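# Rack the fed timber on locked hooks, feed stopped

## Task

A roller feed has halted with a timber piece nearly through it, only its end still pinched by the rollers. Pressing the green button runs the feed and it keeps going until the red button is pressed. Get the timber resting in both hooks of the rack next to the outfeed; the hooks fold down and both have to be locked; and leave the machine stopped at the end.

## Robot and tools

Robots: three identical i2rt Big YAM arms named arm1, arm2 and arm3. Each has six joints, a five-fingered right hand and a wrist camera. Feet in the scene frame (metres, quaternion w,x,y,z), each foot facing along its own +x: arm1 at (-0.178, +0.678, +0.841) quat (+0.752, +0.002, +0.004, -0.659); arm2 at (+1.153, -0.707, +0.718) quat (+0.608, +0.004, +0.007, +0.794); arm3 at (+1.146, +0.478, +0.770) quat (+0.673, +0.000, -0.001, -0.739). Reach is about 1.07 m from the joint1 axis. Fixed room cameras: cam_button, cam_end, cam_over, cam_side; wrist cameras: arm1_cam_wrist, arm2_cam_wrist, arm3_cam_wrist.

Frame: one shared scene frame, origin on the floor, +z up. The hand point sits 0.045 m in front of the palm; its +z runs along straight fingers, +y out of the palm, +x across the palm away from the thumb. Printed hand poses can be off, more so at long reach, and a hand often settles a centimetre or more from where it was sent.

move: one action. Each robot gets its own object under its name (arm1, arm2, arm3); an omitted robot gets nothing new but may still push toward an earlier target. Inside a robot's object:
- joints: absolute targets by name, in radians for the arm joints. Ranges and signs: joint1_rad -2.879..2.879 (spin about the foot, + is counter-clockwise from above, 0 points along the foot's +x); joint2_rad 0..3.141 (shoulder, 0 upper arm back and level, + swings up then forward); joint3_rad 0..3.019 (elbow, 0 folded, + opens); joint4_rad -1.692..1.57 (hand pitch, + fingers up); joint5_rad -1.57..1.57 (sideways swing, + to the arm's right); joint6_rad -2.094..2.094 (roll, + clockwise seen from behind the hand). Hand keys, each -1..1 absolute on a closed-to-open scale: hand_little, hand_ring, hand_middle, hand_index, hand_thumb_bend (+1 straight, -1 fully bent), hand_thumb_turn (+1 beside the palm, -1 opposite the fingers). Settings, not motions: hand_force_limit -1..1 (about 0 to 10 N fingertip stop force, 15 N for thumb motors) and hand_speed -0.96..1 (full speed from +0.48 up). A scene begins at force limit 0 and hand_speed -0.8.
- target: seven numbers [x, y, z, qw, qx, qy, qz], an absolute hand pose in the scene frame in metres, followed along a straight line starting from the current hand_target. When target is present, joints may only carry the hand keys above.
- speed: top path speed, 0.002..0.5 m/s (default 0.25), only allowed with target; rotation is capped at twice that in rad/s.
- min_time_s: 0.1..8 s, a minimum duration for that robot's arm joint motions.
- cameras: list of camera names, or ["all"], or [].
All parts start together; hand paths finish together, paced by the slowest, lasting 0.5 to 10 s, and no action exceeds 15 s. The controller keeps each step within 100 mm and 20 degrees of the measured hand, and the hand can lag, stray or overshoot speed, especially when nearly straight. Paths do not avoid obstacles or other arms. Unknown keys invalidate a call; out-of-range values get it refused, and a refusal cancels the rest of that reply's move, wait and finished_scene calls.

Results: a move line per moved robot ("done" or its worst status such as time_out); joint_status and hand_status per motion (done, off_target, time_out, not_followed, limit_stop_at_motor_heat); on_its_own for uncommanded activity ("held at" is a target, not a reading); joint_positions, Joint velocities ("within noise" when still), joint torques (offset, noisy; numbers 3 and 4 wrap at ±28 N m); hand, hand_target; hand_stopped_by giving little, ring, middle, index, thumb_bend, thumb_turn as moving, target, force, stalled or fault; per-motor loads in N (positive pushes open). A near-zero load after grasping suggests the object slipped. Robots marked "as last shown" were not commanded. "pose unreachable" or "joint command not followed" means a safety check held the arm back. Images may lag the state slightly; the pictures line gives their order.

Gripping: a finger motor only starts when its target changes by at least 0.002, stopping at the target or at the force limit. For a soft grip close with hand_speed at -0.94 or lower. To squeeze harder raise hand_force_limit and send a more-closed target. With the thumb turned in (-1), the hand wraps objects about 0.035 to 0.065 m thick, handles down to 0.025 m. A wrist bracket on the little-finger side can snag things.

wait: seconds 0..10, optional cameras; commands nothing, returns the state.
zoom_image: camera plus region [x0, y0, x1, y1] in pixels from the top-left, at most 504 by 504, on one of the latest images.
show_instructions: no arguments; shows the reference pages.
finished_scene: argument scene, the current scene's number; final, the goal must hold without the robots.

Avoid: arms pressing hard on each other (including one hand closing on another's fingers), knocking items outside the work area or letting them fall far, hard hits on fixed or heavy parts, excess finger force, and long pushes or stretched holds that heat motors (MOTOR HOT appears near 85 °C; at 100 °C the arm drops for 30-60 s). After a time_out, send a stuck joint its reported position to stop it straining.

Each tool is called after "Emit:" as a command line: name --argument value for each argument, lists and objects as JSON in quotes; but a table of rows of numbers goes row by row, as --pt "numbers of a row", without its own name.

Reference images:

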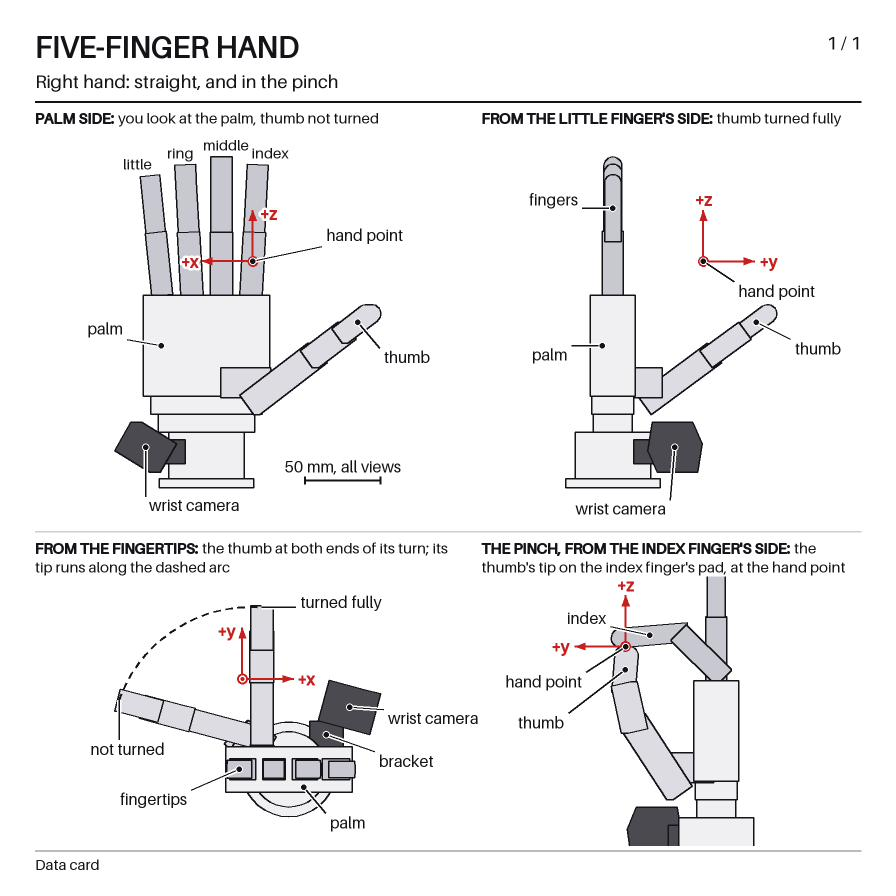

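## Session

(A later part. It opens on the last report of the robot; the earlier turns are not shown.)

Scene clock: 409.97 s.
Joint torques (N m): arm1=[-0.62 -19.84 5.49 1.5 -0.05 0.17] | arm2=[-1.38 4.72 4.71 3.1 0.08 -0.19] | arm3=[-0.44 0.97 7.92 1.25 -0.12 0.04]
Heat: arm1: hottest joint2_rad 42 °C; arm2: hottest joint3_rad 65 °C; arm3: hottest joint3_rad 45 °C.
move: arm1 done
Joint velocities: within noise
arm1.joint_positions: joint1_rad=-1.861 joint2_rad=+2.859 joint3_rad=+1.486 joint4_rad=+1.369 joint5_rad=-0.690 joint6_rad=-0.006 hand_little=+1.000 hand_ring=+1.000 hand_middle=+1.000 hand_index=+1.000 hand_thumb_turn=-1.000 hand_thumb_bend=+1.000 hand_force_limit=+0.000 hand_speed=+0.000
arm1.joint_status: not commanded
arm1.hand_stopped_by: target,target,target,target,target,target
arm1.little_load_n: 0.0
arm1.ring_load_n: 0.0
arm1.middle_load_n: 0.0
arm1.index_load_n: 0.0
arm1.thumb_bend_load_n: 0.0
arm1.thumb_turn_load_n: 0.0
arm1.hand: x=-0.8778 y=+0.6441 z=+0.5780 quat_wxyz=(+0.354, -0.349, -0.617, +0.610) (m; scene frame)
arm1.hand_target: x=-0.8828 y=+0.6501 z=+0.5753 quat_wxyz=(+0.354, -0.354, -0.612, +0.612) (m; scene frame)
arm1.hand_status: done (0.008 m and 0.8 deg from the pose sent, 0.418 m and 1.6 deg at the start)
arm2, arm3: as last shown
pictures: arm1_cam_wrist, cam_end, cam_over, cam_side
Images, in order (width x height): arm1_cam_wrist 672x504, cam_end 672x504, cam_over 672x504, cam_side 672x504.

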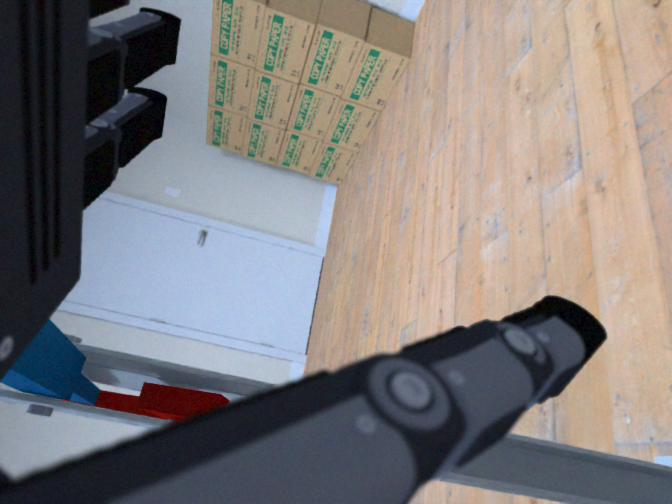

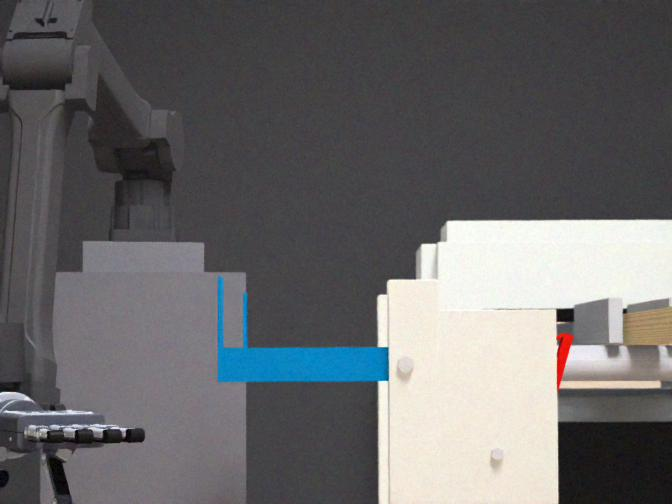

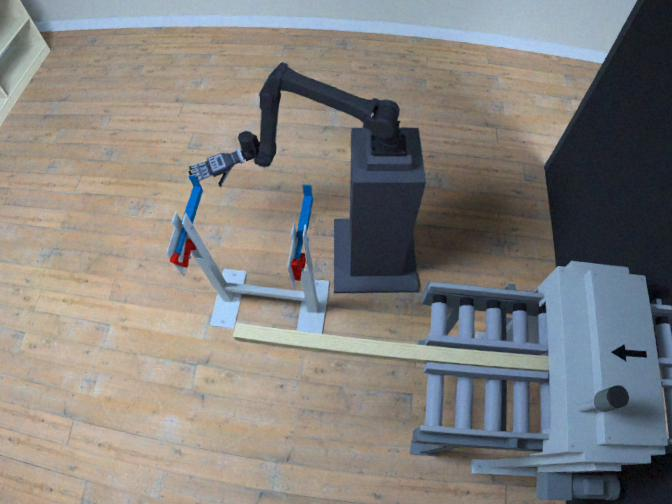

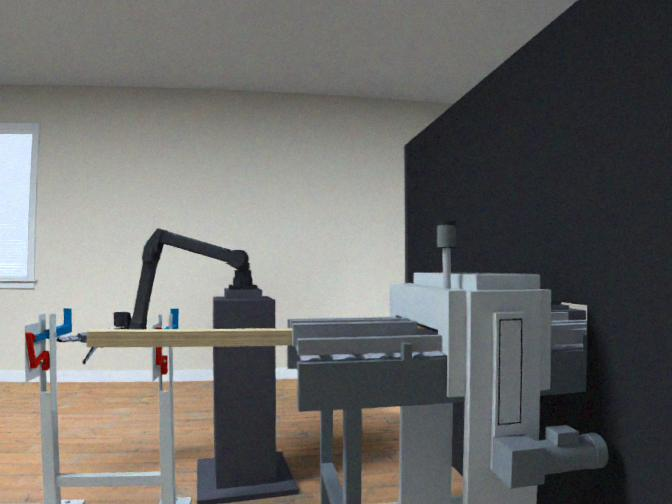

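Emit:
move --arm1 '{"target": [-0.888, 0.46, 0.572, 0.3536, -0.3536, -0.6124, 0.6124], "speed": 0.2}' --cameras '["cam_end"]'

Scene clock: 417.33 s.
Joint torques (N m): arm1=[-0.62 -20.13 5.81 1.47 0.13 0.15] | arm2=[-1.44 4.72 4.71 3.1 0.08 -0.19] | arm3=[-0.32 1.03 7.94 1.22 -0.1 0.09]
Heat: arm1: hottest joint2_rad 43 °C; arm2: hottest joint3_rad 62 °C; arm3: hottest joint3_rad 45 °C.
move: arm1 done
Joint velocities: within noise
arm1.joint_positions: joint1_rad=-1.522 joint2_rad=+2.859 joint3_rad=+1.506 joint4_rad=+1.358 joint5_rad=-0.353 joint6_rad=-0.005 hand_little=+1.000 hand_ring=+1.000 hand_middle=+1.000 hand_index=+1.000 hand_thumb_turn=-1.000 hand_thumb_bend=+1.000 hand_force_limit=+0.000 hand_speed=+0.000
arm1.joint_status: not commanded
arm1.hand_stopped_by: target,target,target,target,target,target
arm1.little_load_n: -0.5
arm1.ring_load_n: 0.0
arm1.middle_load_n: 0.0
arm1.index_load_n: -0.5
arm1.thumb_bend_load_n: 0.0
arm1.thumb_turn_load_n: 0.0
arm1.hand: x=-0.8838 y=+0.4559 z=+0.5803 quat_wxyz=(+0.356, -0.345, -0.615, +0.612) (m; scene frame)
arm1.hand_target: x=-0.8877 y=+0.4601 z=+0.5724 quat_wxyz=(+0.354, -0.354, -0.612, +0.612) (m; scene frame)
arm1.hand_status: done (0.010 m and 1.0 deg from the pose sent, 0.184 m and 0.8 deg at the start)
arm2, arm3: as last shown
pictures: cam_end
Images, in order (width x height): cam_end 672x504.

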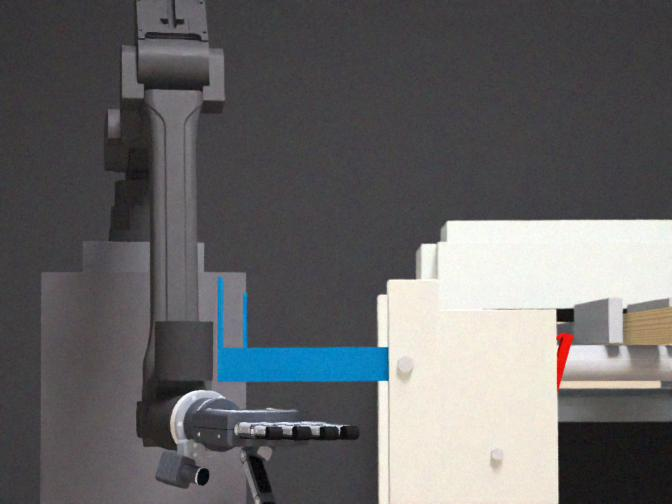

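Emit:
move --arm1 '{"target": [-0.888, 0.46, 0.615, 0.3536, -0.3536, -0.6124, 0.6124], "speed": 0.06}' --cameras '["cam_end", "cam_side"]'

Scene clock: 420.67 s.
Joint torques (N m): arm1=[-0.62 -23.36 2.81 1.52 0.12 0.16] | arm2=[-1.38 4.66 4.71 3.11 0.08 -0.19] | arm3=[-0.32 1.2 8.08 1.24 -0.06 0.02]
Heat: arm1: hottest joint2_rad 43 °C; arm2: hottest joint3_rad 61 °C; arm3: hottest joint3_rad 45 °C.
move: arm1 done
Joint velocities: within noise
arm1.joint_positions: joint1_rad=-1.522 joint2_rad=+2.791 joint3_rad=+1.451 joint4_rad=+1.342 joint5_rad=-0.353 joint6_rad=-0.005 hand_little=+1.000 hand_ring=+1.000 hand_middle=+1.000 hand_index=+1.000 hand_thumb_turn=-1.000 hand_thumb_bend=+1.000 hand_force_limit=+0.000 hand_speed=+0.000
arm1.joint_status: not commanded
arm1.hand_stopped_by: target,target,target,target,target,target
arm1.little_load_n: 0.0
arm1.ring_load_n: 0.0
arm1.middle_load_n: 0.0
arm1.index_load_n: 0.0
arm1.thumb_bend_load_n: 0.0
arm1.thumb_turn_load_n: 0.0
arm1.hand: x=-0.8848 y=+0.4554 z=+0.6068 quat_wxyz=(+0.355, -0.346, -0.616, +0.612) (m; scene frame)
arm1.hand_target: x=-0.8880 y=+0.4600 z=+0.6149 quat_wxyz=(+0.354, -0.354, -0.612, +0.612) (m; scene frame)
arm1.hand_status: done (0.010 m and 1.0 deg from the pose sent, 0.035 m and 1.0 deg at the start)
arm2: as last shown
arm2.index_load_n: -0.5
arm3.joint_positions: joint1_rad=-0.896 joint2_rad=+0.624 joint3_rad=+1.386 joint4_rad=-1.619 joint5_rad=-0.132 joint6_rad=-1.261 hand_little=+1.000 hand_ring=+1.000 hand_middle=+1.000 hand_index=+1.000 hand_thumb_turn=+1.000 hand_thumb_bend=+1.000 hand_force_limit=+0.000 hand_speed=-0.800
arm3.joint_status: not commanded
arm3.hand_stopped_by: target,target,target,target,target,target
arm3.little_load_n: 0.0
arm3.ring_load_n: 0.0
arm3.middle_load_n: 0.0
arm3.index_load_n: 0.0
arm3.thumb_bend_load_n: 0.0
arm3.thumb_turn_load_n: 0.0
arm3.hand: x=+0.9884 y=+0.4023 z=+1.2034 quat_wxyz=(+0.288, +0.149, -0.923, +0.207) (m; scene frame)
arm3.hand_target: x=+0.9887 y=+0.4025 z=+1.2111 quat_wxyz=(+0.296, +0.149, -0.919, +0.211) (m; scene frame)
arm3.hand_status: not commanded
pictures: cam_end, cam_side
Images, in order (width x height): cam_end 672x504, cam_side 672x504.

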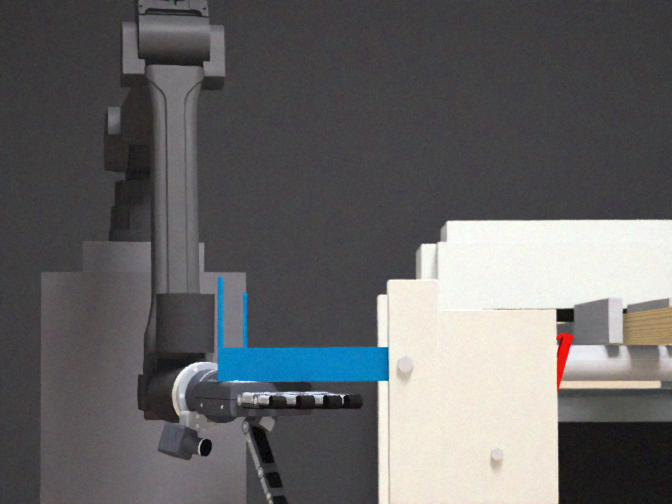

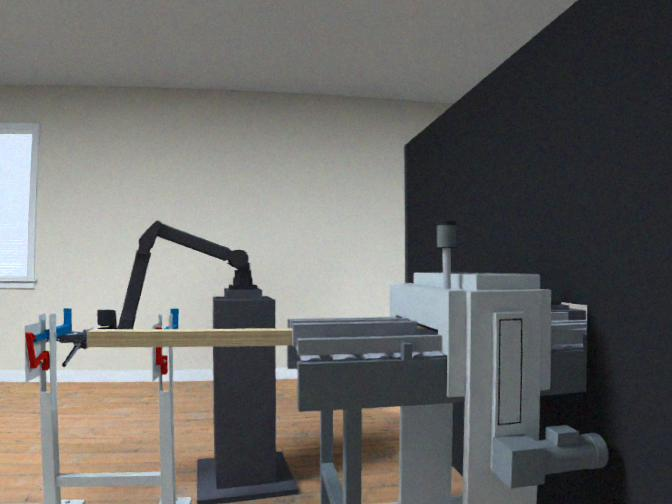

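Emit:
move --arm1 '{"target": [-0.888, 0.46, 0.645, 0.3536, -0.3536, -0.6124, 0.6124], "speed": 0.05}' --cameras '["cam_end"]'

Emit:
zoom_image --camera "cam_end" --region '[180, 260, 620, 480]'

Scene clock: 424.60 s.
Joint torques (N m): arm1=[-0.79 -25.17 3.06 1.95 0.02 0.09] | arm2=[-1.38 4.72 4.71 3.1 0.08 -0.19] | arm3=[-0.15 1.08 7.82 1.24 -0.06 -0.01]
Heat: arm1: hottest joint2_rad 43 °C; arm2: hottest joint3_rad 60 °C; arm3: hottest joint3_rad 45 °C.
move: arm1 off_target
Joint velocities: within noise
arm1.joint_positions: joint1_rad=-1.522 joint2_rad=+2.750 joint3_rad=+1.389 joint4_rad=+1.310 joint5_rad=-0.353 joint6_rad=+0.001 hand_little=+1.000 hand_ring=+1.000 hand_middle=+1.000 hand_index=+1.000 hand_thumb_turn=-1.000 hand_thumb_bend=+1.000 hand_force_limit=+0.000 hand_speed=+0.000
arm1.joint_status: not commanded
arm1.hand_stopped_by: target,target,target,target,target,target
arm1.little_load_n: 0.0
arm1.ring_load_n: 0.0
arm1.middle_load_n: 0.0
arm1.index_load_n: 0.0
arm1.thumb_bend_load_n: 0.0
arm1.thumb_turn_load_n: 0.0
arm1.hand: x=-0.8704 y=+0.4577 z=+0.6075 quat_wxyz=(+0.339, -0.362, -0.627, +0.601) (m; scene frame)
arm1.hand_target: x=-0.8880 y=+0.4599 z=+0.6442 quat_wxyz=(+0.354, -0.353, -0.612, +0.613) (m; scene frame)
arm1.hand_status: off_target (0.041 m and 2.9 deg from the pose sent, 0.039 m and 1.0 deg at the start)
arm2, arm3: as last shown
arm2.index_load_n: 0.0
pictures: cam_end
Images, in order (width x height): cam_end 672x504.

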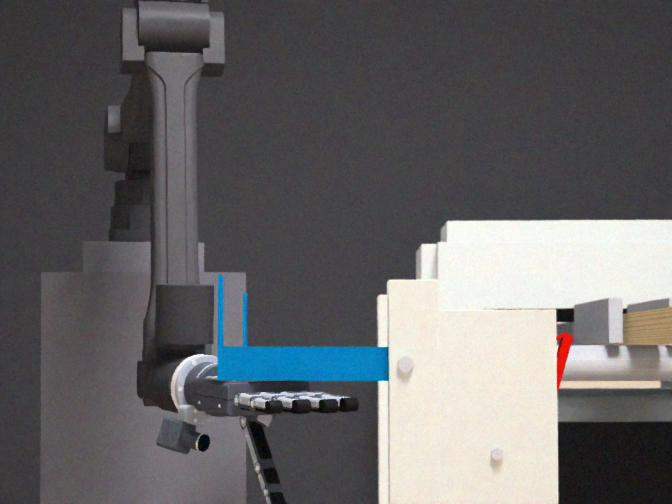

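Scaled by 1.145 from the camera's 672x504 image, which has a finer 960x720 frame.

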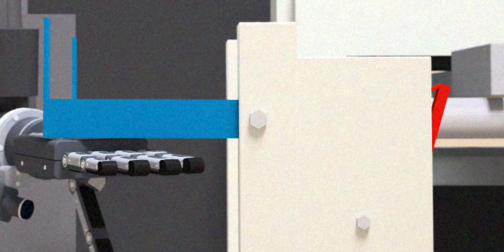

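Emit:
move --arm1 '{"target": [-0.888, 0.46, 0.575, 0.3536, -0.3536, -0.6124, 0.6124], "speed": 0.1}' --cameras '["cam_end"]'

Emit:
move --arm1 '{"target": [-0.883, 0.66, 0.58, 0.3536, -0.3536, -0.6124, 0.6124], "speed": 0.25}'

Emit:
move --arm1 '{"target": [-0.70, 0.60, 0.95, 0.3536, -0.3536, -0.6124, 0.6124], "speed": 0.3}'

Emit:
move --arm1 '{"target": [-0.62, 0.14, 0.95, 0.7071, 0.0, -0.7071, 0.0], "speed": 0.3}' --cameras '["arm1_cam_wrist", "cam_over", "cam_side", "cam_end"]'

Scene clock: 461.43 s.
Joint torques (N m): arm1=[-0.67 -20.19 6.02 2.37 0.08 0.06] | arm2=[-1.38 4.72 4.71 3.08 0.08 -0.19] | arm3=[-0.91 1.08 7.79 1.31 -0.07 0.07]
Heat: arm1: hottest joint2_rad 42 °C; arm2: hottest joint3_rad 53 °C; arm3: hottest joint3_rad 45 °C.
move: arm1 done
Joint velocities: within noise
arm1.joint_positions: joint1_rad=-1.522 joint2_rad=+2.853 joint3_rad=+1.498 joint4_rad=+1.330 joint5_rad=-0.353 joint6_rad=+0.001 hand_little=+1.000 hand_ring=+1.000 hand_middle=+1.000 hand_index=+1.000 hand_thumb_turn=-1.000 hand_thumb_bend=+1.000 hand_force_limit=+0.000 hand_speed=+0.000
arm1.joint_status: not commanded
arm1.hand_stopped_by: target,target,target,target,target,target
arm1.little_load_n: 0.0
arm1.ring_load_n: 0.0
arm1.middle_load_n: -0.5
arm1.index_load_n: 0.0
arm1.thumb_bend_load_n: 0.0
arm1.thumb_turn_load_n: 0.0
arm1.hand: x=-0.8805 y=+0.4562 z=+0.5750 quat_wxyz=(+0.346, -0.356, -0.621, +0.606) (m; scene frame)
arm1.hand_target: x=-0.8876 y=+0.4601 z=+0.5751 quat_wxyz=(+0.353, -0.354, -0.613, +0.612) (m; scene frame)
arm1.hand_status: done (0.008 m and 1.5 deg from the pose sent, 0.037 m and 2.9 deg at the start)
arm2, arm3: as last shown
arm2.index_load_n: -0.5
arm3.thumb_bend_load_n: -0.5
pictures: cam_end
Images, in order (width x height): cam_end 672x504.

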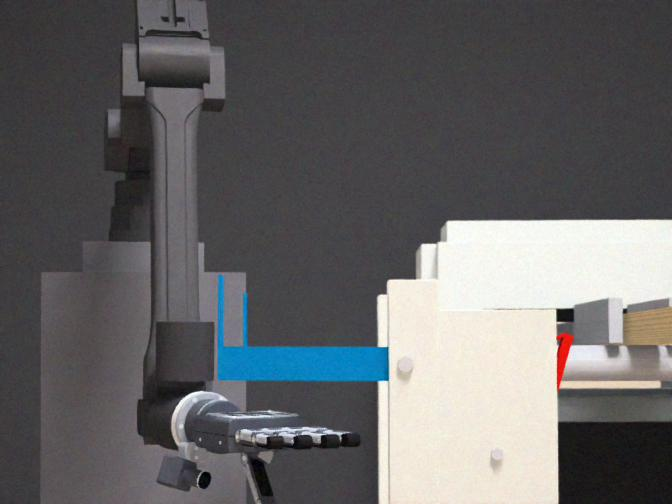

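Scene clock: 463.13 s.
Joint torques (N m): arm1=[0.32 -20.42 4.23 1.69 -0.05 0.11] | arm2=[-1.38 4.72 4.71 3.1 0.08 -0.19] | arm3=[-0.44 1.14 7.94 1.25 -0.07 0.07]
Heat: arm1: hottest joint2_rad 42 °C; arm2: hottest joint3_rad 52 °C; arm3: hottest joint3_rad 45 °C.
move: arm1 done
Joint velocities: within noise
arm1.joint_positions: joint1_rad=-1.894 joint2_rad=+2.853 joint3_rad=+1.498 joint4_rad=+1.355 joint5_rad=-0.707 joint6_rad=+0.001 hand_little=+1.000 hand_ring=+1.000 hand_middle=+1.000 hand_index=+1.000 hand_thumb_turn=-1.000 hand_thumb_bend=+1.000 hand_force_limit=+0.000 hand_speed=+0.000
arm1.joint_status: not commanded
arm1.hand_stopped_by: target,target,target,target,target,target
arm1.little_load_n: 0.0
arm1.ring_load_n: 0.0
arm1.middle_load_n: 0.0
arm1.index_load_n: 0.0
arm1.thumb_bend_load_n: 0.0
arm1.thumb_turn_load_n: 0.0
arm1.hand: x=-0.8827 y=+0.6656 z=+0.5828 quat_wxyz=(+0.358, -0.354, -0.612, +0.609) (m; scene frame)
arm1.hand_target: x=-0.8829 y=+0.6600 z=+0.5800 quat_wxyz=(+0.354, -0.354, -0.612, +0.612) (m; scene frame)
arm1.hand_status: done (0.006 m and 0.7 deg from the pose sent, 0.204 m and 1.5 deg at the start)
arm2, arm3: as last shown
arm2.index_load_n: 0.0
arm3.thumb_bend_load_n: 0.0
pictures: none

Scene clock: 465.27 s.
Joint torques (N m): arm1=[0.97 -10.23 5.23 1.35 0.14 0.09] | arm2=[-1.38 4.72 4.71 3.1 0.07 -0.19] | arm3=[-0.44 1.73 8.09 1.31 -0.11 0.07]
Heat: arm1: hottest joint2_rad 42 °C; arm2: hottest joint3_rad 52 °C; arm3: hottest joint3_rad 45 °C.
move: arm1 off_target
Joint velocities: within noise
arm1.joint_positions: joint1_rad=-1.835 joint2_rad=+1.628 joint3_rad=+0.576 joint4_rad=+1.084 joint5_rad=-0.651 joint6_rad=+0.002 hand_little=+1.000 hand_ring=+1.000 hand_middle=+1.000 hand_index=+1.000 hand_thumb_turn=-1.000 hand_thumb_bend=+1.000 hand_force_limit=+0.000 hand_speed=+0.000
arm1.joint_status: not commanded
arm1.hand_stopped_by: target,target,target,target,target,target
arm1.little_load_n: 0.0
arm1.ring_load_n: 0.0
arm1.middle_load_n: 0.0
arm1.index_load_n: 0.0
arm1.thumb_bend_load_n: 0.0
arm1.thumb_turn_load_n: 0.0
arm1.hand: x=-0.7048 y=+0.6052 z=+0.9613 quat_wxyz=(+0.367, -0.343, -0.608, +0.614) (m; scene frame)
arm1.hand_target: x=-0.6999 y=+0.6000 z=+0.9502 quat_wxyz=(+0.354, -0.354, -0.612, +0.612) (m; scene frame)
arm1.hand_status: off_target (0.013 m and 2.0 deg from the pose sent, 0.415 m and 0.7 deg at the start)
arm2, arm3: as last shown
pictures: none

Scene clock: 469.10 s.
Joint torques (N m): arm1=[0.26 -18.55 11.75 2.03 0.17 -0.18] | arm2=[-1.38 4.72 4.7 3.1 0.07 -0.19] | arm3=[-0.97 1.26 7.8 1.39 -0.08 0.02]
Heat: arm1: hottest joint2_rad 42 °C; arm2: hottest joint3_rad 52 °C; arm3: hottest joint3_rad 45 °C.
move: arm1 off_target
Joint velocities: within noise
arm1.joint_positions: joint1_rad=-0.523 joint2_rad=+2.146 joint3_rad=+1.378 joint4_rad=+0.718 joint5_rad=+1.176 joint6_rad=-1.536 hand_little=+1.000 hand_ring=+1.000 hand_middle=+1.000 hand_index=+1.000 hand_thumb_turn=-1.000 hand_thumb_bend=+1.000 hand_force_limit=+0.000 hand_speed=+0.000
arm1.joint_status: not commanded
arm1.hand_stopped_by: target,target,target,target,target,target
arm1.little_load_n: 0.0
arm1.ring_load_n: 0.0
arm1.middle_load_n: 0.0
arm1.index_load_n: 0.0
arm1.thumb_bend_load_n: -0.5
arm1.thumb_turn_load_n: 0.0
arm1.hand: x=-0.6143 y=+0.1523 z=+0.9465 quat_wxyz=(+0.701, +0.008, -0.713, -0.006) (m; scene frame)
arm1.hand_target: x=-0.6196 y=+0.1406 z=+0.9501 quat_wxyz=(+0.707, +0.000, -0.708, +0.000) (m; scene frame)
arm1.hand_status: off_target (0.014 m and 1.4 deg from the pose sent, 0.473 m and 92.7 deg at the start)
arm2.joint_positions: joint1_rad=+0.115 joint2_rad=+0.794 joint3_rad=+2.188 joint4_rad=-1.519 joint5_rad=+0.044 joint6_rad=-1.215 hand_little=+1.000 hand_ring=+1.000 hand_middle=+1.000 hand_index=+1.000 hand_thumb_turn=+1.000 hand_thumb_bend=+1.000 hand_force_limit=+0.000 hand_speed=-0.800
arm2.joint_status: not commanded
arm2.hand_stopped_by: target,target,target,target,target,target
arm2.little_load_n: 0.0
arm2.ring_load_n: 0.0
arm2.middle_load_n: 0.0
arm2.index_load_n: 0.0
arm2.thumb_bend_load_n: 0.0
arm2.thumb_turn_load_n: 0.0
arm2.hand: x=+1.1667 y=-0.5609 z=+1.4582 quat_wxyz=(-0.600, +0.539, +0.523, +0.277) (m; scene frame)
arm2.hand_target: x=+1.1691 y=-0.5596 z=+1.4669 quat_wxyz=(-0.605, +0.534, +0.515, +0.289) (m; scene frame)
arm2.hand_status: not commanded
arm3: as last shown
arm3.little_load_n: -0.5
pictures: arm1_cam_wrist, cam_end, cam_over, cam_side
Images, in order (width x height): arm1_cam_wrist 672x504, cam_end 672x504, cam_over 672x504, cam_side 672x504.

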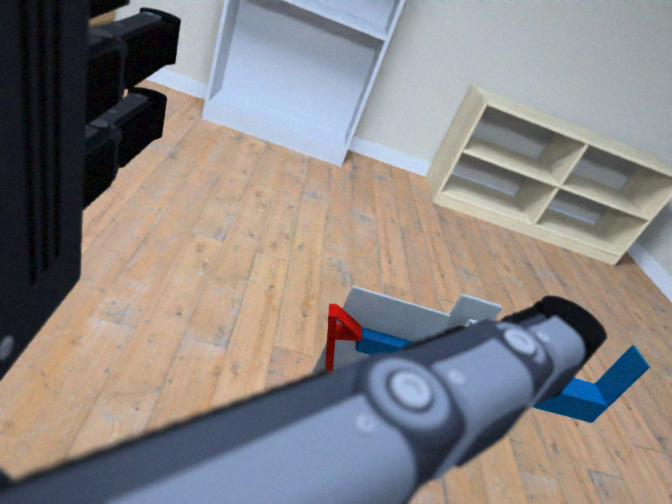

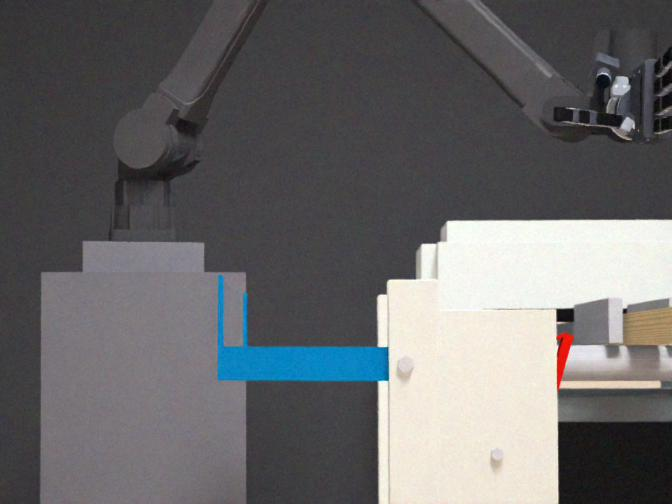

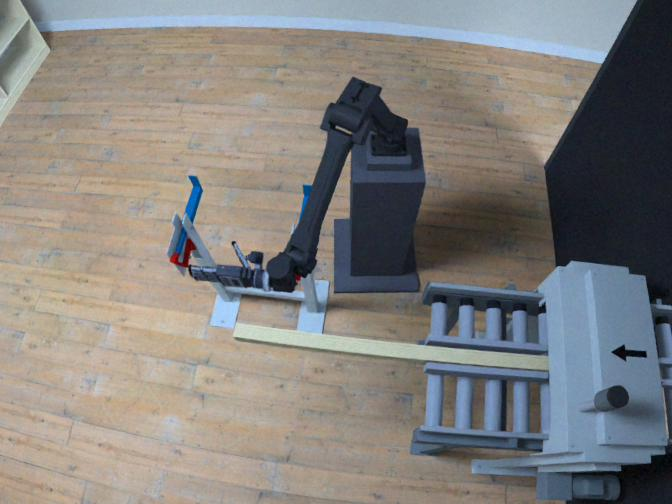

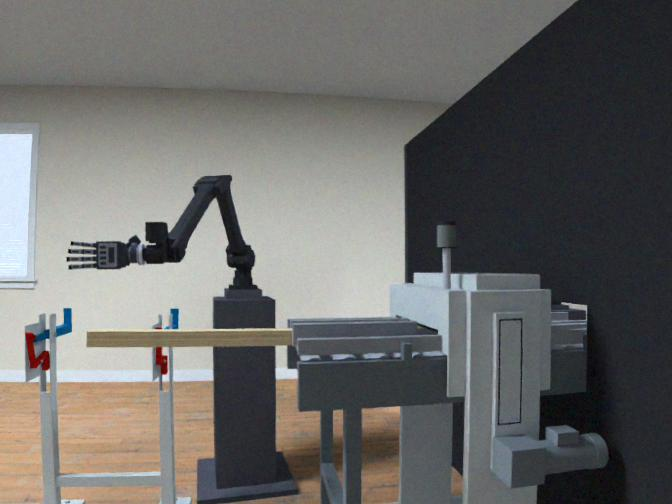

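Emit:
move --arm1 '{"target": [-0.80, 0.185, 0.695, 0.7071, 0.0, -0.7071, 0.0], "speed": 0.2, "joints": {"hand_thumb_turn": 1}}' --cameras '["arm1_cam_wrist", "cam_over", "cam_side", "cam_end"]'

Scene clock: 475.87 s.
Joint torques (N m): arm1=[0.26 -23.06 10.29 1.91 0.02 -0.18] | arm2=[-1.44 4.66 4.71 3.1 0.07 -0.19] | arm3=[-0.85 1.38 7.97 1.16 -0.06 0.09]
Heat: arm1: hottest joint2_rad 42 °C; arm2: hottest joint3_rad 51 °C; arm3: hottest joint3_rad 45 °C.
move: arm1 off_target
Joint velocities: within noise
arm1.joint_positions: joint1_rad=-0.788 joint2_rad=+2.770 joint3_rad=+1.802 joint4_rad=+0.927 joint5_rad=+0.916 joint6_rad=-1.542 hand_little=+1.000 hand_ring=+1.000 hand_middle=+1.000 hand_index=+1.000 hand_thumb_turn=+1.000 hand_thumb_bend=+1.000 hand_force_limit=+0.000 hand_speed=+0.000
arm1.joint_status: all done
arm1.hand_stopped_by: target,target,target,target,target,target
arm1.little_load_n: 0.0
arm1.ring_load_n: 0.0
arm1.middle_load_n: 0.0
arm1.index_load_n: -0.5
arm1.thumb_bend_load_n: 0.0
arm1.thumb_turn_load_n: 0.0
arm1.hand: x=-0.7942 y=+0.1942 z=+0.6910 quat_wxyz=(+0.700, +0.003, -0.715, -0.005) (m; scene frame)
arm1.hand_target: x=-0.7996 y=+0.1854 z=+0.6954 quat_wxyz=(+0.707, +0.000, -0.707, +0.000) (m; scene frame)
arm1.hand_status: off_target (0.012 m and 1.4 deg from the pose sent, 0.314 m and 1.5 deg at the start)
arm2, arm3: as last shown
arm2.thumb_turn_load_n: 0.5
arm3.little_load_n: 0.0
pictures: arm1_cam_wrist, cam_end, cam_over, cam_side
Images, in order (width x height): arm1_cam_wrist 672x504, cam_end 672x504, cam_over 672x504, cam_side 672x504.

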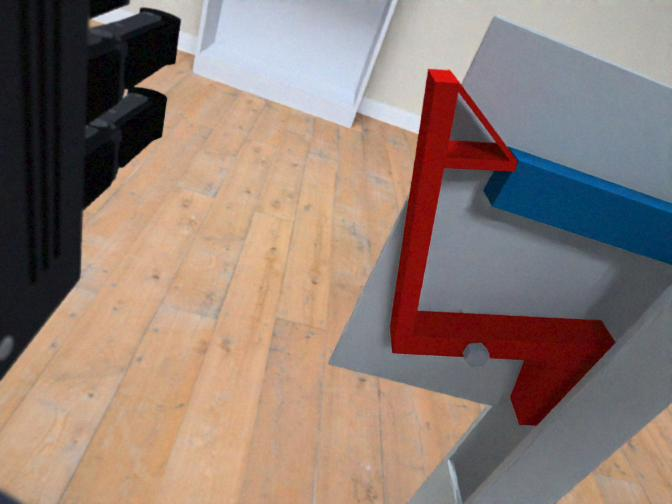

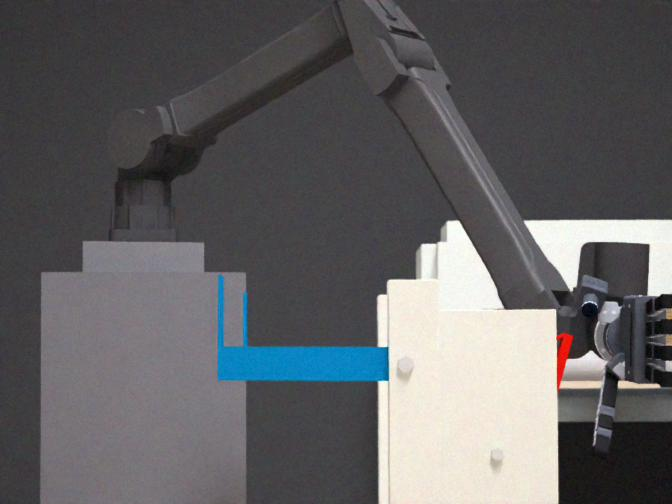

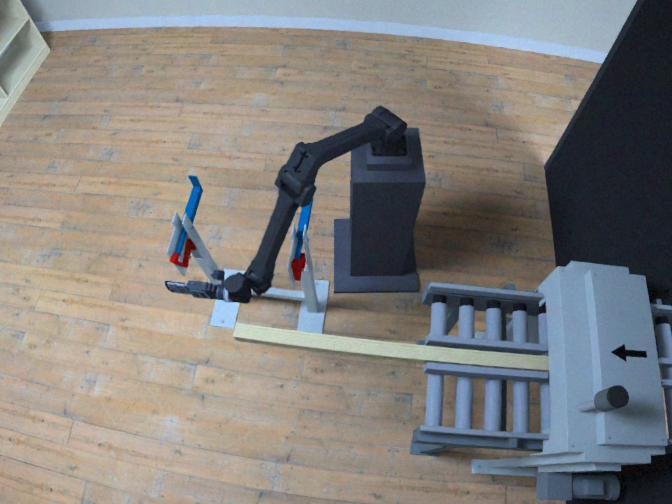

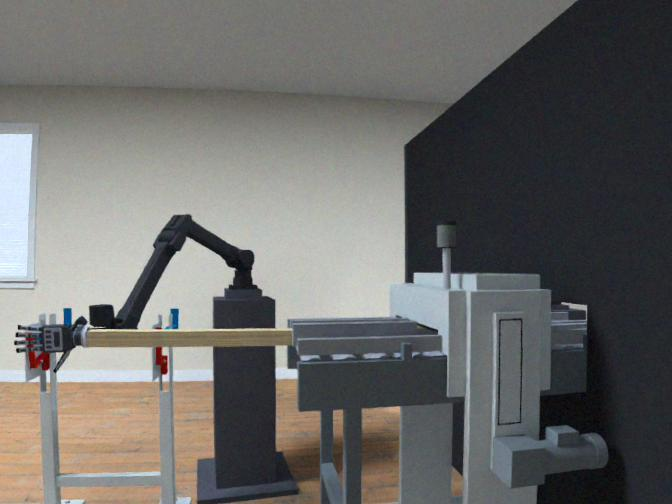

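Emit:
move --arm1 '{"target": [-0.80, 0.27, 0.695, 0.7071, 0.0, -0.7071, 0.0], "speed": 0.08}' --cameras '["arm1_cam_wrist", "cam_end"]'

Scene clock: 483.47 s.
Joint torques (N m): arm1=[-0.44 -25.11 4.29 2.21 -0.04 -0.17] | arm2=[-1.38 4.66 4.71 3.1 0.08 -0.19] | arm3=[-0.62 1.9 7.83 1.24 -0.08 0]
Heat: arm1: hottest joint2_rad 44 °C; arm2: hottest joint3_rad 50 °C; arm3: hottest joint3_rad 45 °C.
move: arm1 off_target
Joint velocities: within noise
arm1.joint_positions: joint1_rad=-0.864 joint2_rad=+2.729 joint3_rad=+1.593 joint4_rad=+1.094 joint5_rad=+0.836 joint6_rad=-1.544 hand_little=+1.000 hand_ring=+1.000 hand_middle=+1.000 hand_index=+1.000 hand_thumb_turn=+1.000 hand_thumb_bend=+1.000 hand_force_limit=+0.000 hand_speed=+0.000
arm1.joint_status: not commanded
arm1.hand_stopped_by: target,target,target,target,target,target
arm1.little_load_n: 0.0
arm1.ring_load_n: 0.0
arm1.middle_load_n: 0.0
arm1.index_load_n: 0.0
arm1.thumb_bend_load_n: 0.0
arm1.thumb_turn_load_n: 0.0
arm1.hand: x=-0.7949 y=+0.2712 z=+0.6742 quat_wxyz=(+0.698, +0.005, -0.716, -0.004) (m; scene frame)
arm1.hand_target: x=-0.8002 y=+0.2701 z=+0.6946 quat_wxyz=(+0.707, +0.000, -0.707, +0.000) (m; scene frame)
arm1.hand_status: off_target (0.021 m and 1.6 deg from the pose sent, 0.076 m and 1.4 deg at the start)
arm2, arm3: as last shown
arm2.thumb_turn_load_n: 0.0
pictures: arm1_cam_wrist, cam_end
Images, in order (width x height): arm1_cam_wrist 672x504, cam_end 672x504.

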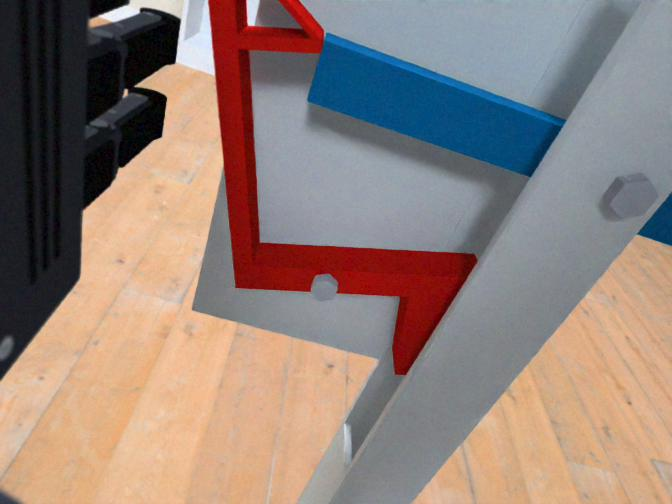

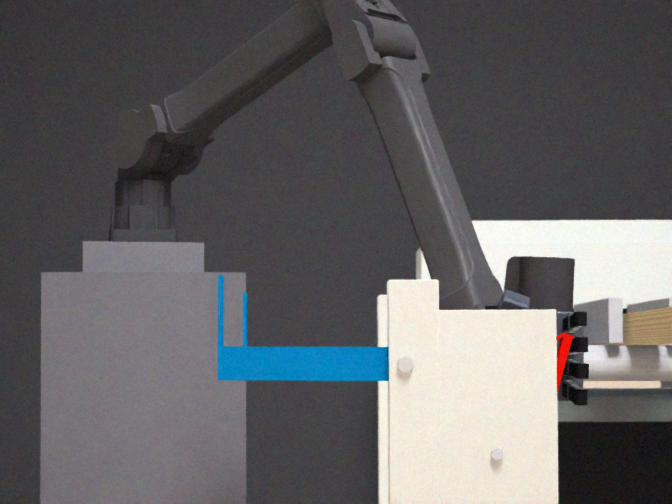

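Emit:
move --arm1 '{"target": [-0.80, 0.30, 0.705, 0.7071, 0.0, -0.7071, 0.0], "speed": 0.06}' --cameras '["arm1_cam_wrist", "cam_end"]'

Scene clock: 488.73 s.
Joint torques (N m): arm1=[-1.44 -25.17 4.01 2.4 0.14 -0.18] | arm2=[-1.38 4.66 4.71 3.08 0.08 -0.19] | arm3=[-0.85 1.55 7.8 1.26 -0.05 0.03]
Heat: arm1: hottest joint2_rad 45 °C; arm2: hottest joint3_rad 50 °C; arm3: hottest joint3_rad 45 °C.
move: arm1 off_target
Joint velocities: within noise
arm1.joint_positions: joint1_rad=-0.884 joint2_rad=+2.685 joint3_rad=+1.496 joint4_rad=+1.141 joint5_rad=+0.798 joint6_rad=-1.545 hand_little=+1.000 hand_ring=+1.000 hand_middle=+1.000 hand_index=+1.000 hand_thumb_turn=+1.000 hand_thumb_bend=+1.000 hand_force_limit=+0.000 hand_speed=+0.000
arm1.joint_status: not commanded
arm1.hand_stopped_by: target,target,target,target,target,target
arm1.little_load_n: 0.0
arm1.ring_load_n: 0.0
arm1.middle_load_n: 0.0
arm1.index_load_n: 0.0
arm1.thumb_bend_load_n: 0.0
arm1.thumb_turn_load_n: 0.0
arm1.hand: x=-0.7892 y=+0.2934 z=+0.6811 quat_wxyz=(+0.696, +0.013, -0.718, +0.001) (m; scene frame)
arm1.hand_target: x=-0.8001 y=+0.3000 z=+0.7045 quat_wxyz=(+0.707, +0.000, -0.707, +0.000) (m; scene frame)
arm1.hand_status: off_target (0.027 m and 2.3 deg from the pose sent, 0.043 m and 1.6 deg at the start)
arm2: as last shown
arm2.thumb_bend_load_n: -0.5
arm3.joint_positions: joint1_rad=-0.896 joint2_rad=+0.624 joint3_rad=+1.386 joint4_rad=-1.619 joint5_rad=-0.132 joint6_rad=-1.261 hand_little=+1.000 hand_ring=+1.000 hand_middle=+1.000 hand_index=+1.000 hand_thumb_turn=+1.000 hand_thumb_bend=+1.000 hand_force_limit=+0.000 hand_speed=-0.800
arm3.joint_status: not commanded
arm3.hand_stopped_by: target,target,target,target,target,target
arm3.little_load_n: 0.0
arm3.ring_load_n: 0.0
arm3.middle_load_n: 0.0
arm3.index_load_n: 0.0
arm3.thumb_bend_load_n: 0.5
arm3.thumb_turn_load_n: 0.0
arm3.hand: x=+0.9884 y=+0.4023 z=+1.2034 quat_wxyz=(+0.288, +0.149, -0.923, +0.207) (m; scene frame)
arm3.hand_target: x=+0.9887 y=+0.4025 z=+1.2111 quat_wxyz=(+0.296, +0.149, -0.919, +0.211) (m; scene frame)
arm3.hand_status: not commanded
pictures: arm1_cam_wrist, cam_end
Images, in order (width x height): arm1_cam_wrist 672x504, cam_end 672x504.

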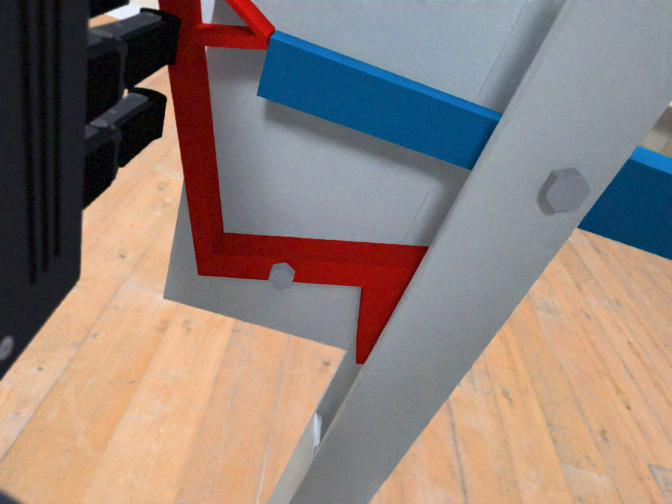

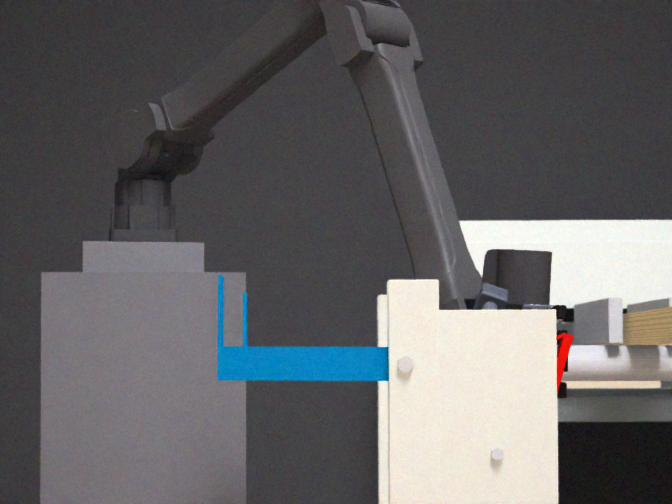

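Emit:
move --arm1 '{"target": [-0.795, 0.22, 0.705, 0.7071, 0.0, -0.7071, 0.0], "speed": 0.1}'

Emit:
move --arm1 '{"target": [-0.825, 0.225, 0.705, 0.7071, 0.0, -0.7071, 0.0], "speed": 0.1}' --cameras '["arm1_cam_wrist", "cam_end", "cam_over"]'

Scene clock: 498.83 s.
Joint torques (N m): arm1=[0.09 -21.13 9.14 1.32 0.13 -0.18] | arm2=[-1.44 4.66 4.71 3.1 0.08 -0.19] | arm3=[-0.32 1.08 8.08 1.32 -0.06 0.1]
Heat: arm1: hottest joint2_rad 46 °C; arm2: hottest joint3_rad 49 °C; arm3: hottest joint3_rad 45 °C.
move: arm1 off_target
Joint velocities: within noise
arm1.joint_positions: joint1_rad=-0.814 joint2_rad=+2.686 joint3_rad=+1.662 joint4_rad=+1.025 joint5_rad=+0.886 joint6_rad=-1.545 hand_little=+1.000 hand_ring=+1.000 hand_middle=+1.000 hand_index=+1.000 hand_thumb_turn=+1.000 hand_thumb_bend=+1.000 hand_force_limit=+0.000 hand_speed=+0.000
arm1.joint_status: not commanded
arm1.hand_stopped_by: target,target,target,target,target,target
arm1.little_load_n: 0.0
arm1.ring_load_n: 0.0
arm1.middle_load_n: 0.0
arm1.index_load_n: -0.5
arm1.thumb_bend_load_n: 0.0
arm1.thumb_turn_load_n: 0.0
arm1.hand: x=-0.7931 y=+0.2237 z=+0.7165 quat_wxyz=(+0.708, -0.006, -0.706, +0.007) (m; scene frame)
arm1.hand_target: x=-0.7946 y=+0.2203 z=+0.7052 quat_wxyz=(+0.707, +0.000, -0.707, +0.000) (m; scene frame)
arm1.hand_status: off_target (0.012 m and 1.1 deg from the pose sent, 0.077 m and 2.3 deg at the start)
arm2, arm3: as last shown
arm2.thumb_bend_load_n: 0.0
arm3.thumb_bend_load_n: 0.0
pictures: none

Scene clock: 499.93 s.
Joint torques (N m): arm1=[-0.26 -21.48 10.13 1.33 -0.05 -0.16] | arm2=[-1.38 4.72 4.71 3.1 0.08 -0.19] | arm3=[-0.62 1.73 7.87 1.14 -0.07 0.04]
Heat: arm1: hottest joint2_rad 46 °C; arm2: hottest joint3_rad 49 °C; arm3: hottest joint3_rad 45 °C.
move: arm1 off_target
Joint velocities: within noise
arm1.joint_positions: joint1_rad=-0.848 joint2_rad=+2.708 joint3_rad=+1.718 joint4_rad=+0.984 joint5_rad=+0.852 joint6_rad=-1.545 hand_little=+1.000 hand_ring=+1.000 hand_middle=+1.000 hand_index=+1.000 hand_thumb_turn=+1.000 hand_thumb_bend=+1.000 hand_force_limit=+0.000 hand_speed=+0.000
arm1.joint_status: not commanded
arm1.hand_stopped_by: target,target,target,target,target,target
arm1.little_load_n: 0.0
arm1.ring_load_n: 0.0
arm1.middle_load_n: 0.0
arm1.index_load_n: -0.5
arm1.thumb_bend_load_n: 0.0
arm1.thumb_turn_load_n: 0.0
arm1.hand: x=-0.8189 y=+0.2282 z=+0.7145 quat_wxyz=(+0.707, -0.004, -0.707, +0.005) (m; scene frame)
arm1.hand_target: x=-0.8245 y=+0.2255 z=+0.7053 quat_wxyz=(+0.707, +0.000, -0.707, +0.000) (m; scene frame)
arm1.hand_status: off_target (0.012 m and 0.8 deg from the pose sent, 0.034 m and 1.1 deg at the start)
arm2, arm3: as last shown
arm2.thumb_turn_load_n: -0.5
arm3.index_load_n: 0.5
pictures: arm1_cam_wrist, cam_end, cam_over
Images, in order (width x height): arm1_cam_wrist 672x504, cam_end 672x504, cam_over 672x504.

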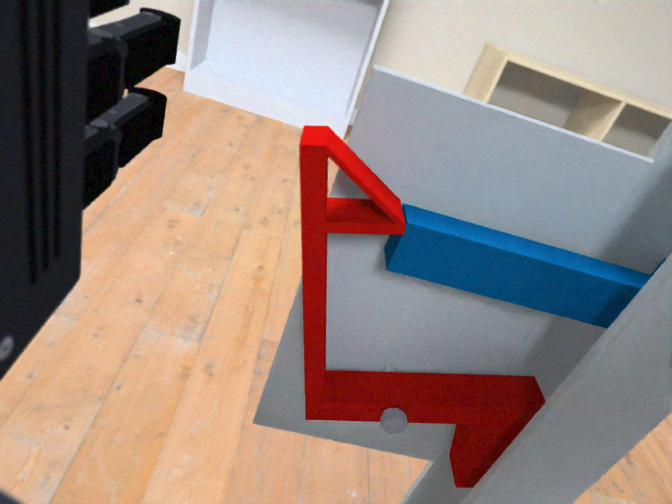

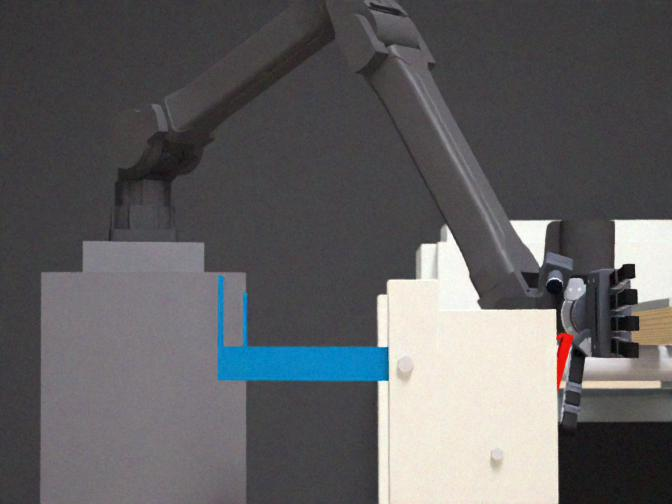

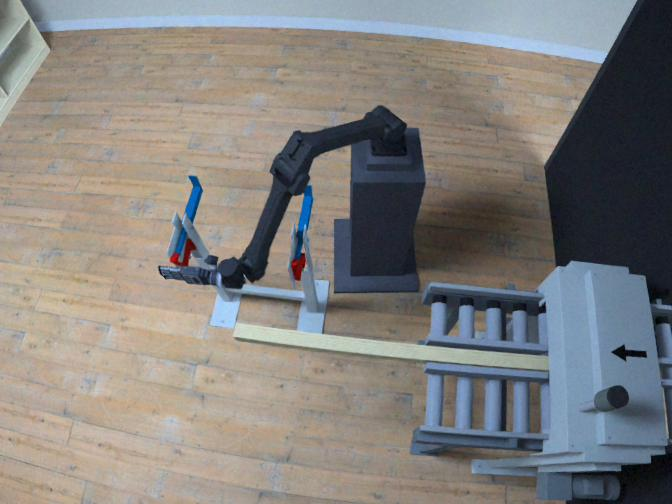

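Emit:
move --arm1 '{"target": [-0.825, 0.275, 0.69, 0.7071, 0.0, -0.7071, 0.0], "speed": 0.08}' --cameras '["arm1_cam_wrist", "cam_end"]'

Scene clock: 503.63 s.
Joint torques (N m): arm1=[0.38 -22.12 5.08 2.26 -0.06 -0.18] | arm2=[-1.38 4.72 4.71 3.08 0.08 -0.19] | arm3=[-0.15 1.2 7.95 1.21 -0.09 0.03]
Heat: arm1: hottest joint2_rad 46 °C; arm2: hottest joint3_rad 49 °C; arm3: hottest joint3_rad 45 °C.
move: arm1 off_target
Joint velocities: within noise
arm1.joint_positions: joint1_rad=-0.899 joint2_rad=+2.708 joint3_rad=+1.649 joint4_rad=+1.061 joint5_rad=+0.802 joint6_rad=-1.545 hand_little=+1.000 hand_ring=+1.000 hand_middle=+1.000 hand_index=+1.000 hand_thumb_turn=+1.000 hand_thumb_bend=+1.000 hand_force_limit=+0.000 hand_speed=+0.000
arm1.joint_status: not commanded
arm1.hand_stopped_by: target,target,target,target,target,target
arm1.little_load_n: 0.0
arm1.ring_load_n: 0.0
arm1.middle_load_n: 0.0
arm1.index_load_n: 0.0
arm1.thumb_bend_load_n: 0.0
arm1.thumb_turn_load_n: 0.0
arm1.hand: x=-0.8289 y=+0.2681 z=+0.7025 quat_wxyz=(+0.709, -0.007, -0.705, +0.007) (m; scene frame)
arm1.hand_target: x=-0.8250 y=+0.2752 z=+0.6901 quat_wxyz=(+0.707, +0.000, -0.707, +0.000) (m; scene frame)
arm1.hand_status: off_target (0.015 m and 1.2 deg from the pose sent, 0.053 m and 0.8 deg at the start)
arm2, arm3: as last shown
arm2.index_load_n: -0.5
arm2.thumb_turn_load_n: 0.0
arm3.index_load_n: 0.0
pictures: arm1_cam_wrist, cam_end
Images, in order (width x height): arm1_cam_wrist 672x504, cam_end 672x504.

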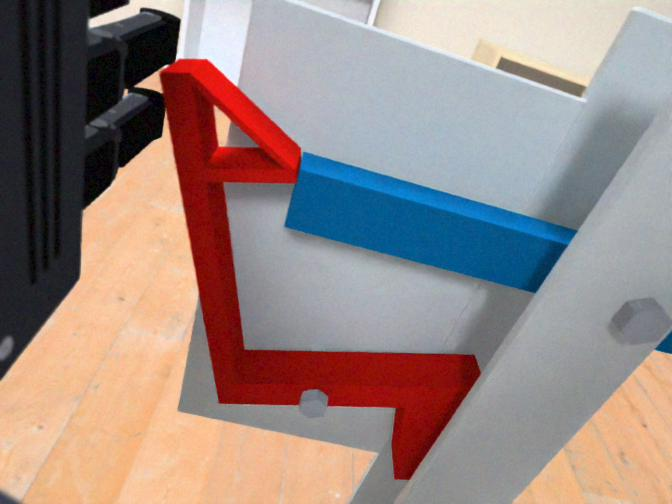

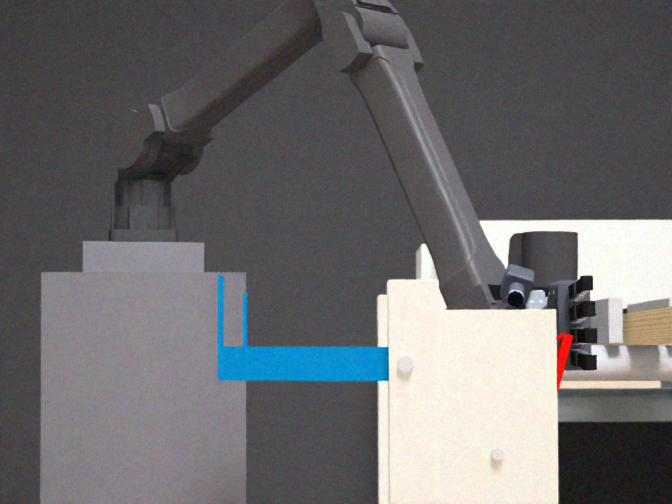

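Emit:
move --arm1 '{"target": [-0.825, 0.305, 0.69, 0.7071, 0.0, -0.7071, 0.0], "speed": 0.06}' --cameras '["arm1_cam_wrist", "cam_end"]'

Scene clock: 507.00 s.
Joint torques (N m): arm1=[-1.85 -23.53 3.86 2.48 0.5 -0.18] | arm2=[-1.38 4.66 4.71 3.08 0.08 -0.19] | arm3=[-0.21 1.26 7.88 1.33 -0.08 0.07]
Heat: arm1: hottest joint2_rad 46 °C; arm2: hottest joint3_rad 49 °C; arm3: hottest joint3_rad 45 °C.
move: arm1 off_target
Joint velocities: within noise
arm1.joint_positions: joint1_rad=-0.908 joint2_rad=+2.708 joint3_rad=+1.580 joint4_rad=+1.115 joint5_rad=+0.757 joint6_rad=-1.545 hand_little=+1.000 hand_ring=+1.000 hand_middle=+1.000 hand_index=+1.000 hand_thumb_turn=+1.000 hand_thumb_bend=+1.000 hand_force_limit=+0.000 hand_speed=+0.000
arm1.joint_status: not commanded
arm1.hand_stopped_by: target,target,target,target,target,target
arm1.little_load_n: 0.0
arm1.ring_load_n: 0.0
arm1.middle_load_n: 0.5
arm1.index_load_n: 0.0
arm1.thumb_bend_load_n: 0.0
arm1.thumb_turn_load_n: 0.0
arm1.hand: x=-0.8184 y=+0.2821 z=+0.6878 quat_wxyz=(+0.705, +0.010, -0.709, +0.016) (m; scene frame)
arm1.hand_target: x=-0.8249 y=+0.3046 z=+0.6897 quat_wxyz=(+0.707, +0.000, -0.707, +0.000) (m; scene frame)
arm1.hand_status: off_target (0.024 m and 2.2 deg from the pose sent, 0.039 m and 1.2 deg at the start)
arm2, arm3: as last shown
arm2.index_load_n: 0.0
arm2.thumb_turn_load_n: 0.5
pictures: arm1_cam_wrist, cam_end
Images, in order (width x height): arm1_cam_wrist 672x504, cam_end 672x504.

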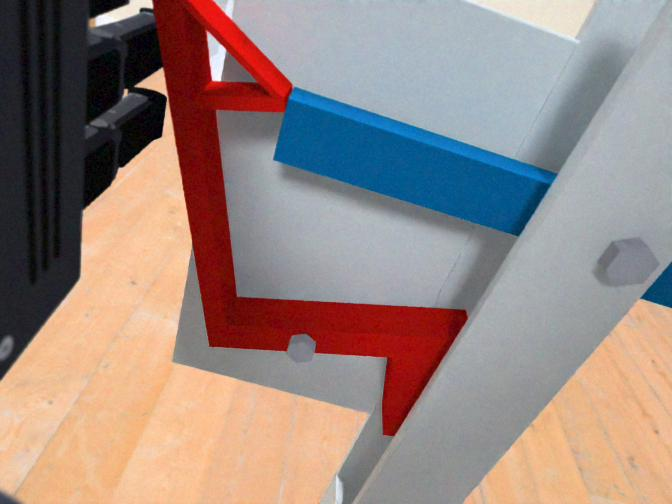

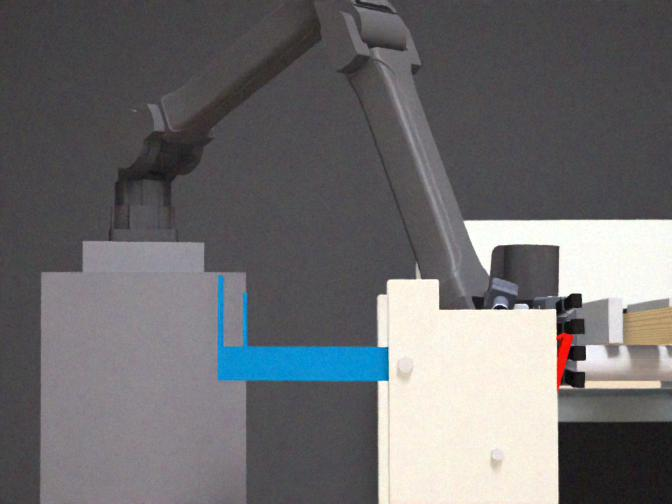

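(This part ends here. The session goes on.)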